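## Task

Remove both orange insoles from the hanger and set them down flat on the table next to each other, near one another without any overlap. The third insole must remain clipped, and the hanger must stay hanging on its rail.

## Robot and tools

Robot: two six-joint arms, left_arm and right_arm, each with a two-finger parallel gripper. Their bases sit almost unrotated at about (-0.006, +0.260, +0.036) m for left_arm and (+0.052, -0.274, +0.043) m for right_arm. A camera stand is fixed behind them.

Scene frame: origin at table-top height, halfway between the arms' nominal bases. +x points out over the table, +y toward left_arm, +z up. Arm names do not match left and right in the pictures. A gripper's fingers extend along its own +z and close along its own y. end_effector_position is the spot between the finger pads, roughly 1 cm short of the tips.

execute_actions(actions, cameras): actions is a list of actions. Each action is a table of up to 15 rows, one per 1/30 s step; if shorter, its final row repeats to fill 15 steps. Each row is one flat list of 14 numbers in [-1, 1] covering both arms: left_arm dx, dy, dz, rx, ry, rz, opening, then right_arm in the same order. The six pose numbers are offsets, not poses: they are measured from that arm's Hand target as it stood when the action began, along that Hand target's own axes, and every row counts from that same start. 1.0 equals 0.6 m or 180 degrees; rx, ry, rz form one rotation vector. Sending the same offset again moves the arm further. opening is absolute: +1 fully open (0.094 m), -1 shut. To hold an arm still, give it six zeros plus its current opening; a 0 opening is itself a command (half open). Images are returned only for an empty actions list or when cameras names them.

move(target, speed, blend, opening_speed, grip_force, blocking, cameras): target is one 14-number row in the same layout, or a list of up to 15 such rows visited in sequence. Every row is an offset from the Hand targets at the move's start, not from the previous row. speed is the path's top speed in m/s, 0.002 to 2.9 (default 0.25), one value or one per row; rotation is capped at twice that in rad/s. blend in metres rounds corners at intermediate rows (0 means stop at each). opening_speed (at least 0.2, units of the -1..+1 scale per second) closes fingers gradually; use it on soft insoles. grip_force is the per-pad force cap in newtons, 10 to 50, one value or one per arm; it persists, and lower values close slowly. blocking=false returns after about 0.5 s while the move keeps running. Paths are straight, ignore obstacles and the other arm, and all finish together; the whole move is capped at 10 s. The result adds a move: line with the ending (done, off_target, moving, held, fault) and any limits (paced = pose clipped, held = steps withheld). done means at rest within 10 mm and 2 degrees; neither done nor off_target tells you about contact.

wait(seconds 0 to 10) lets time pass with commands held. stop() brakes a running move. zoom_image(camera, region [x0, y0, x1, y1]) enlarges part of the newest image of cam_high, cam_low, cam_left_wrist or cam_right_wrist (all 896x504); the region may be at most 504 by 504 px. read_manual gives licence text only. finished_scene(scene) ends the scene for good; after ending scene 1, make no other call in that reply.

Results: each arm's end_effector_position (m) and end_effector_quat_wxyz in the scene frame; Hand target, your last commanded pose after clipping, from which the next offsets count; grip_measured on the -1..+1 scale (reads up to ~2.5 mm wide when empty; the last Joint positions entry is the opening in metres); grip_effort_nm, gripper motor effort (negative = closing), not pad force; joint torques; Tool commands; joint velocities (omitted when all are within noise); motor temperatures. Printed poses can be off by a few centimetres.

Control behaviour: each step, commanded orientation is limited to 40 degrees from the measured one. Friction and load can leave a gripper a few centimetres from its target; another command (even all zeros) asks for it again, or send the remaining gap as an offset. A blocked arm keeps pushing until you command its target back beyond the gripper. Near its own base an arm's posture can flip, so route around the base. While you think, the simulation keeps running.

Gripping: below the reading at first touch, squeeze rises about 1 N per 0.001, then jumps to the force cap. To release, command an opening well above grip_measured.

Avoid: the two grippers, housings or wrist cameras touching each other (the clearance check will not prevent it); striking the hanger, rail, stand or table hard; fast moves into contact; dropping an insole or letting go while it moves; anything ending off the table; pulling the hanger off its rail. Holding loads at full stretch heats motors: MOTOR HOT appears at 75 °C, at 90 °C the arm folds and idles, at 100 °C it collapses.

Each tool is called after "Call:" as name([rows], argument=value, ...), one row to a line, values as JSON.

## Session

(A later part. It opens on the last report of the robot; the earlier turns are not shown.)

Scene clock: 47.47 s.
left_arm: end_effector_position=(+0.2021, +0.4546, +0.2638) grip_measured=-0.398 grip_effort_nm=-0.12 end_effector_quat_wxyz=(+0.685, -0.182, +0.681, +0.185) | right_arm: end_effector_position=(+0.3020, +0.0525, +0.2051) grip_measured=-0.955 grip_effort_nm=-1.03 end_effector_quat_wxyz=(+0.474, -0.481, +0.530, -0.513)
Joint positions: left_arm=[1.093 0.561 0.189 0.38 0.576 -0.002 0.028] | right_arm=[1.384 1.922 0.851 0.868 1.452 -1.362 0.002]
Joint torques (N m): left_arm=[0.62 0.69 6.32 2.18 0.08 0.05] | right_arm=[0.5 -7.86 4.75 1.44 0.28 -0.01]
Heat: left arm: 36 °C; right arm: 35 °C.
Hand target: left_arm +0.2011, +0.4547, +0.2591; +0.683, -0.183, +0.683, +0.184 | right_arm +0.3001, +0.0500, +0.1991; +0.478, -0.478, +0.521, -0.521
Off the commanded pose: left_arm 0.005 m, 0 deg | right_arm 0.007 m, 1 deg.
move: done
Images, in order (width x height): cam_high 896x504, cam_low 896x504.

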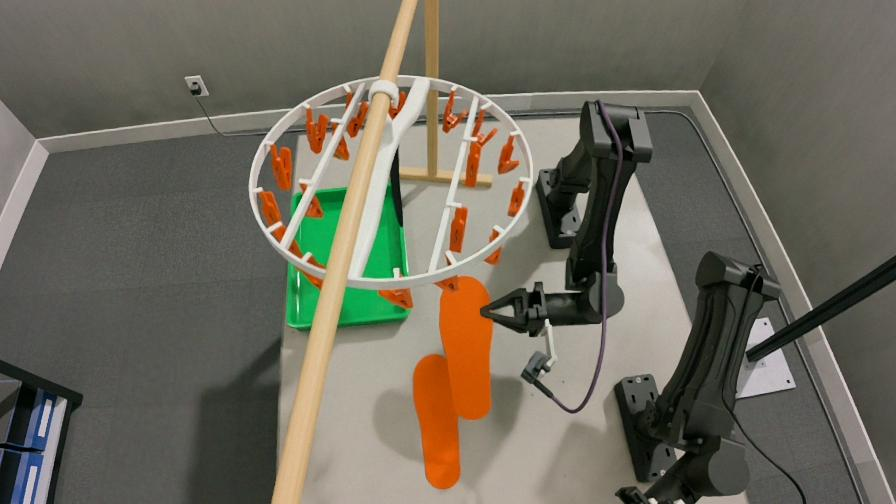

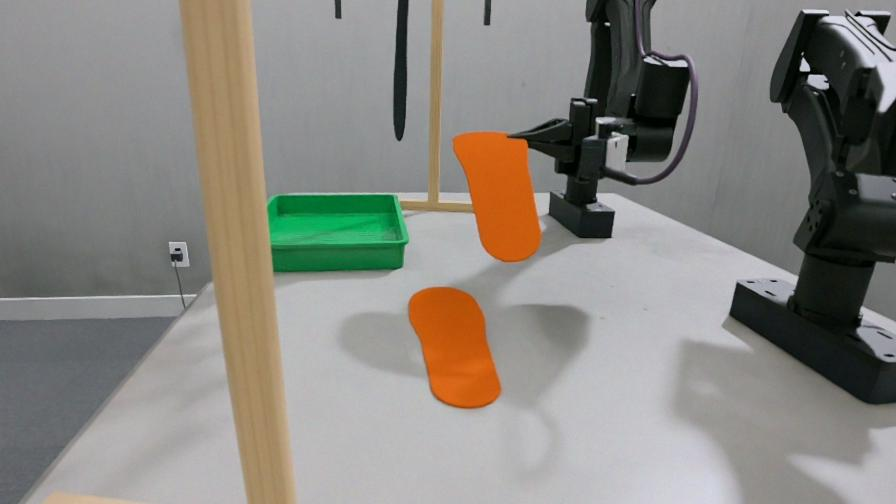

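Call:
move([
  [0,0,0,0,0,0,-0.4,-0.093,0.05,-0.083,-0.1389,0.0278,0,-1],
  [0,0,0,0,0,0,-0.4,-0.093,0.2417,-0.083,-0.1389,0.0278,0,-1],
], speed=0.2, blend=[0.02,0], cameras=["cam_high","cam_low"])

Scene clock: 51.53 s.
left_arm: end_effector_position=(+0.2021, +0.4546, +0.2638) grip_measured=-0.398 grip_effort_nm=-0.12 end_effector_quat_wxyz=(+0.685, -0.182, +0.681, +0.185) | right_arm: end_effector_position=(+0.2515, +0.1063, +0.0538) grip_measured=-0.955 grip_effort_nm=-1.03 end_effector_quat_wxyz=(+0.335, -0.557, +0.637, -0.415)
Joint positions: left_arm=[1.093 0.561 0.189 0.38 0.576 -0.002 0.028] | right_arm=[1.492 2.389 1.555 -0.893 1.119 0.136 0.002]
Joint torques (N m): left_arm=[0.42 0.68 6.57 2.2 0.1 -0.01] | right_arm=[-0.57 -11.02 8.5 -0.11 0.74 0.21]
Motor temperatures (°C): left_arm=[24 26 36 30 20 22 23] | right_arm=[24 28 35 34 23 22 27]
Heat: left arm: 36 °C; right arm: 35 °C.
Hand target: left_arm +0.2011, +0.4547, +0.2591; +0.683, -0.183, +0.683, +0.184 | right_arm +0.2553, +0.1098, +0.0541; +0.340, -0.547, +0.642, -0.417
Off the commanded pose: left_arm 0.005 m, 0 deg | right_arm 0.005 m, 1 deg.
move: done
Images, in order (width x height): cam_high 896x504, cam_low 896x504.

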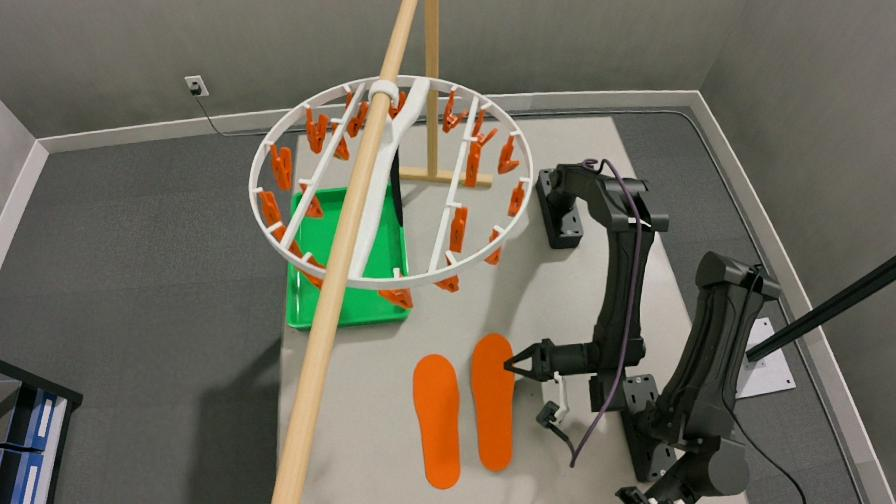

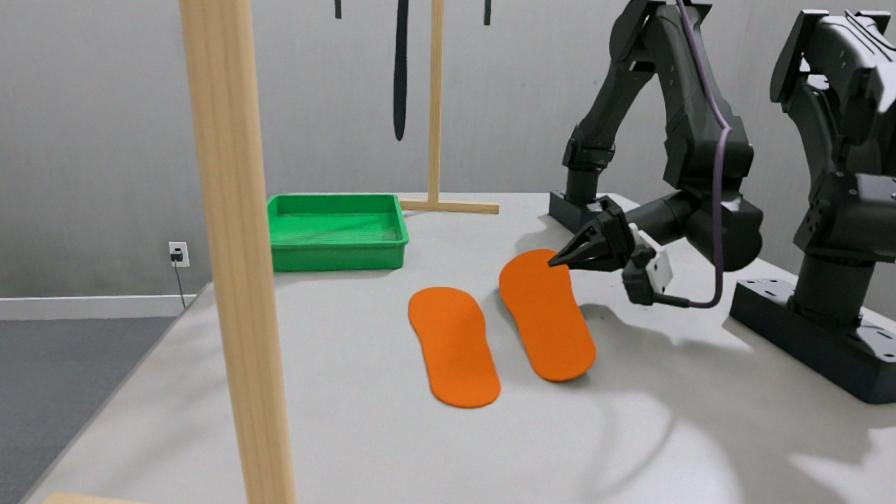

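Call:
move(target=[0,0,0,0,0,0,-0.4,-0.0137,0.0445,0.0425,0,0,0,-1], speed=0.08, cameras=["cam_high"])

Call:
zoom_image(camera="cam_high", region=[400, 320, 680, 504])

Scene clock: 53.20 s.
left_arm: end_effector_position=(+0.2021, +0.4546, +0.2638) grip_measured=-0.398 grip_effort_nm=-0.12 end_effector_quat_wxyz=(+0.685, -0.182, +0.681, +0.185) | right_arm: end_effector_position=(+0.2633, +0.1060, +0.0180) grip_measured=-0.955 grip_effort_nm=-1.03 end_effector_quat_wxyz=(+0.326, -0.557, +0.638, -0.421)
Joint positions: left_arm=[1.093 0.561 0.189 0.38 0.576 -0.002 0.028] | right_arm=[1.462 2.481 1.562 -0.792 1.119 0.096 0.002]
Joint torques (N m): left_arm=[0.54 0.51 6.49 2.21 0.08 0.05] | right_arm=[-0.53 -11.64 8.28 0.21 0.79 -0.02]
Heat: left arm: 36 °C; right arm: 35 °C.
Hand target: left_arm +0.2011, +0.4547, +0.2591; +0.683, -0.183, +0.683, +0.184 | right_arm +0.2683, +0.1153, +0.0190; +0.340, -0.547, +0.642, -0.416
Off the commanded pose: left_arm 0.005 m, 0 deg | right_arm 0.011 m, 2 deg.
move: off_target (right_arm)
Images, in order (width x height): cam_high 896x504.

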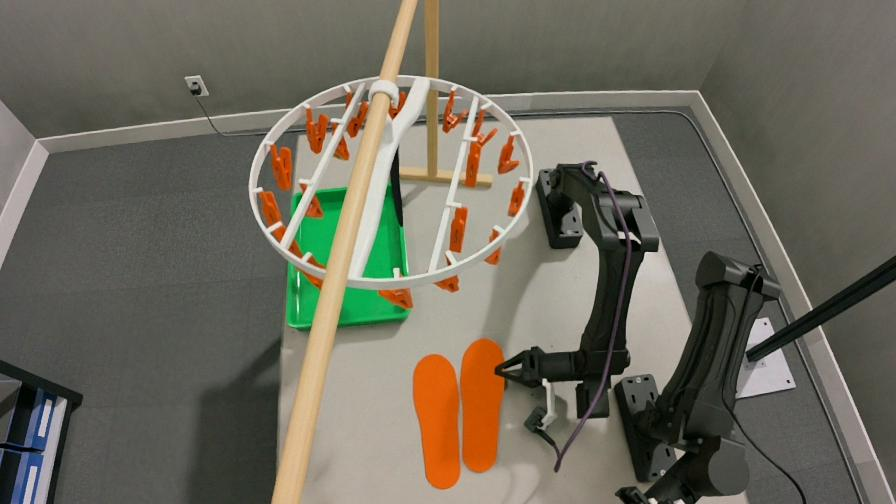

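Scaled by 1.800 from the camera's 896x504 image, which has a finer 1280x720 frame.

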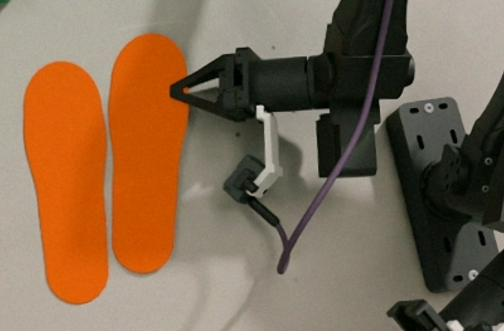

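Call:
move([
  [0,0,0,0,0,0,-0.4,0,-0.009,-0.0042,0,0,0,-0.35],
  [0,0,0,0,0,0,-0.4,0.05,0.03,-0.088,0,0,0,-0.35],
], speed=[0.05,0.25], opening_speed=1.0, cameras=["cam_high","cam_low"])

Call:
zoom_image(camera="cam_high", region=[400, 320, 680, 504])

Scene clock: 55.47 s.
left_arm: end_effector_position=(+0.2021, +0.4546, +0.2638) grip_measured=-0.398 grip_effort_nm=-0.12 end_effector_quat_wxyz=(+0.685, -0.182, +0.681, +0.185) | right_arm: end_effector_position=(+0.2301, +0.1065, +0.0198) grip_measured=-0.352 grip_effort_nm=0.10 end_effector_quat_wxyz=(+0.342, -0.562, +0.627, -0.417)
Joint positions: left_arm=[1.093 0.561 0.189 0.38 0.576 -0.002 0.028] | right_arm=[1.547 2.481 1.551 -0.88 1.126 0.22 0.03]
Joint torques (N m): left_arm=[0.59 0.62 6.39 2.2 0.1 0] | right_arm=[-0.57 -12.75 5.24 -0.03 0.61 -0.02]
Heat: left arm: 36 °C; right arm: 35 °C.
Hand target: left_arm +0.2011, +0.4547, +0.2591; +0.683, -0.183, +0.683, +0.184 | right_arm +0.2327, +0.1070, +0.0196; +0.343, -0.559, +0.630, -0.415 (not the last commanded pose)
Off the commanded pose: left_arm 0.005 m, 0 deg | right_arm 0.025 m, 2 deg.
move: held (right_arm; a check stopped the path); limits=held
pose unreachable (right arm): on one or more control steps of this call, first in action 0 (counted from 0), this arm could not follow its commanded pose, so it was not sent that pose on those steps. It may still have moved: this result reports where it is.
cause: moving toward the commanded pose would bring a part of the arm too close to another arm (this arm's wrist (the part past joint 4) and the left arm's base or mounting, 26 mm apart when this arm was first held).
Images, in order (width x height): cam_high 896x504, cam_low 896x504.

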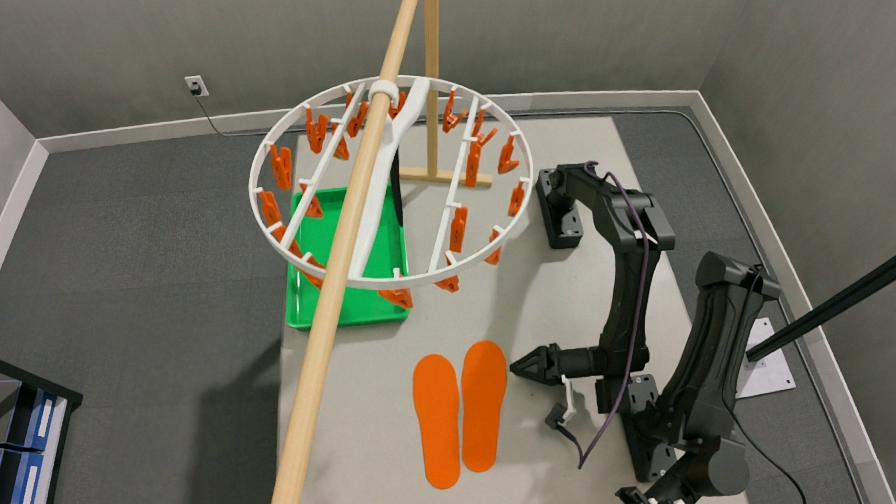

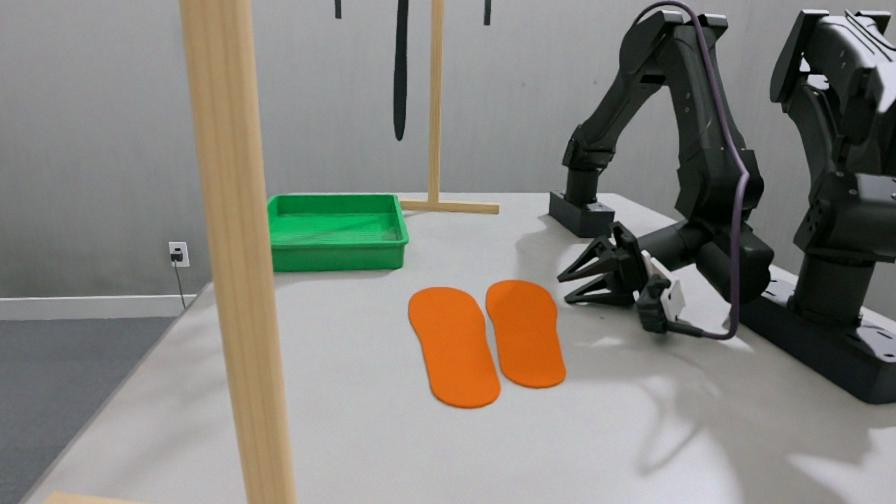

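Scaled by 1.800 from the camera's 896x504 image, which has a finer 1280x720 frame.

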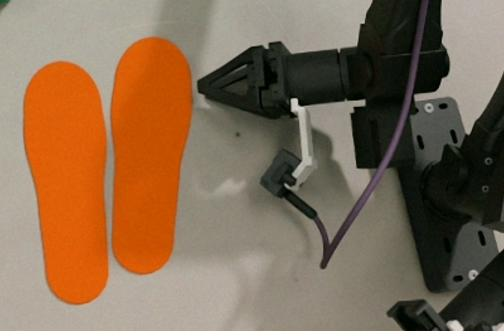

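Call:
finished_scene(scene=3)

The scene is finished: the task was done.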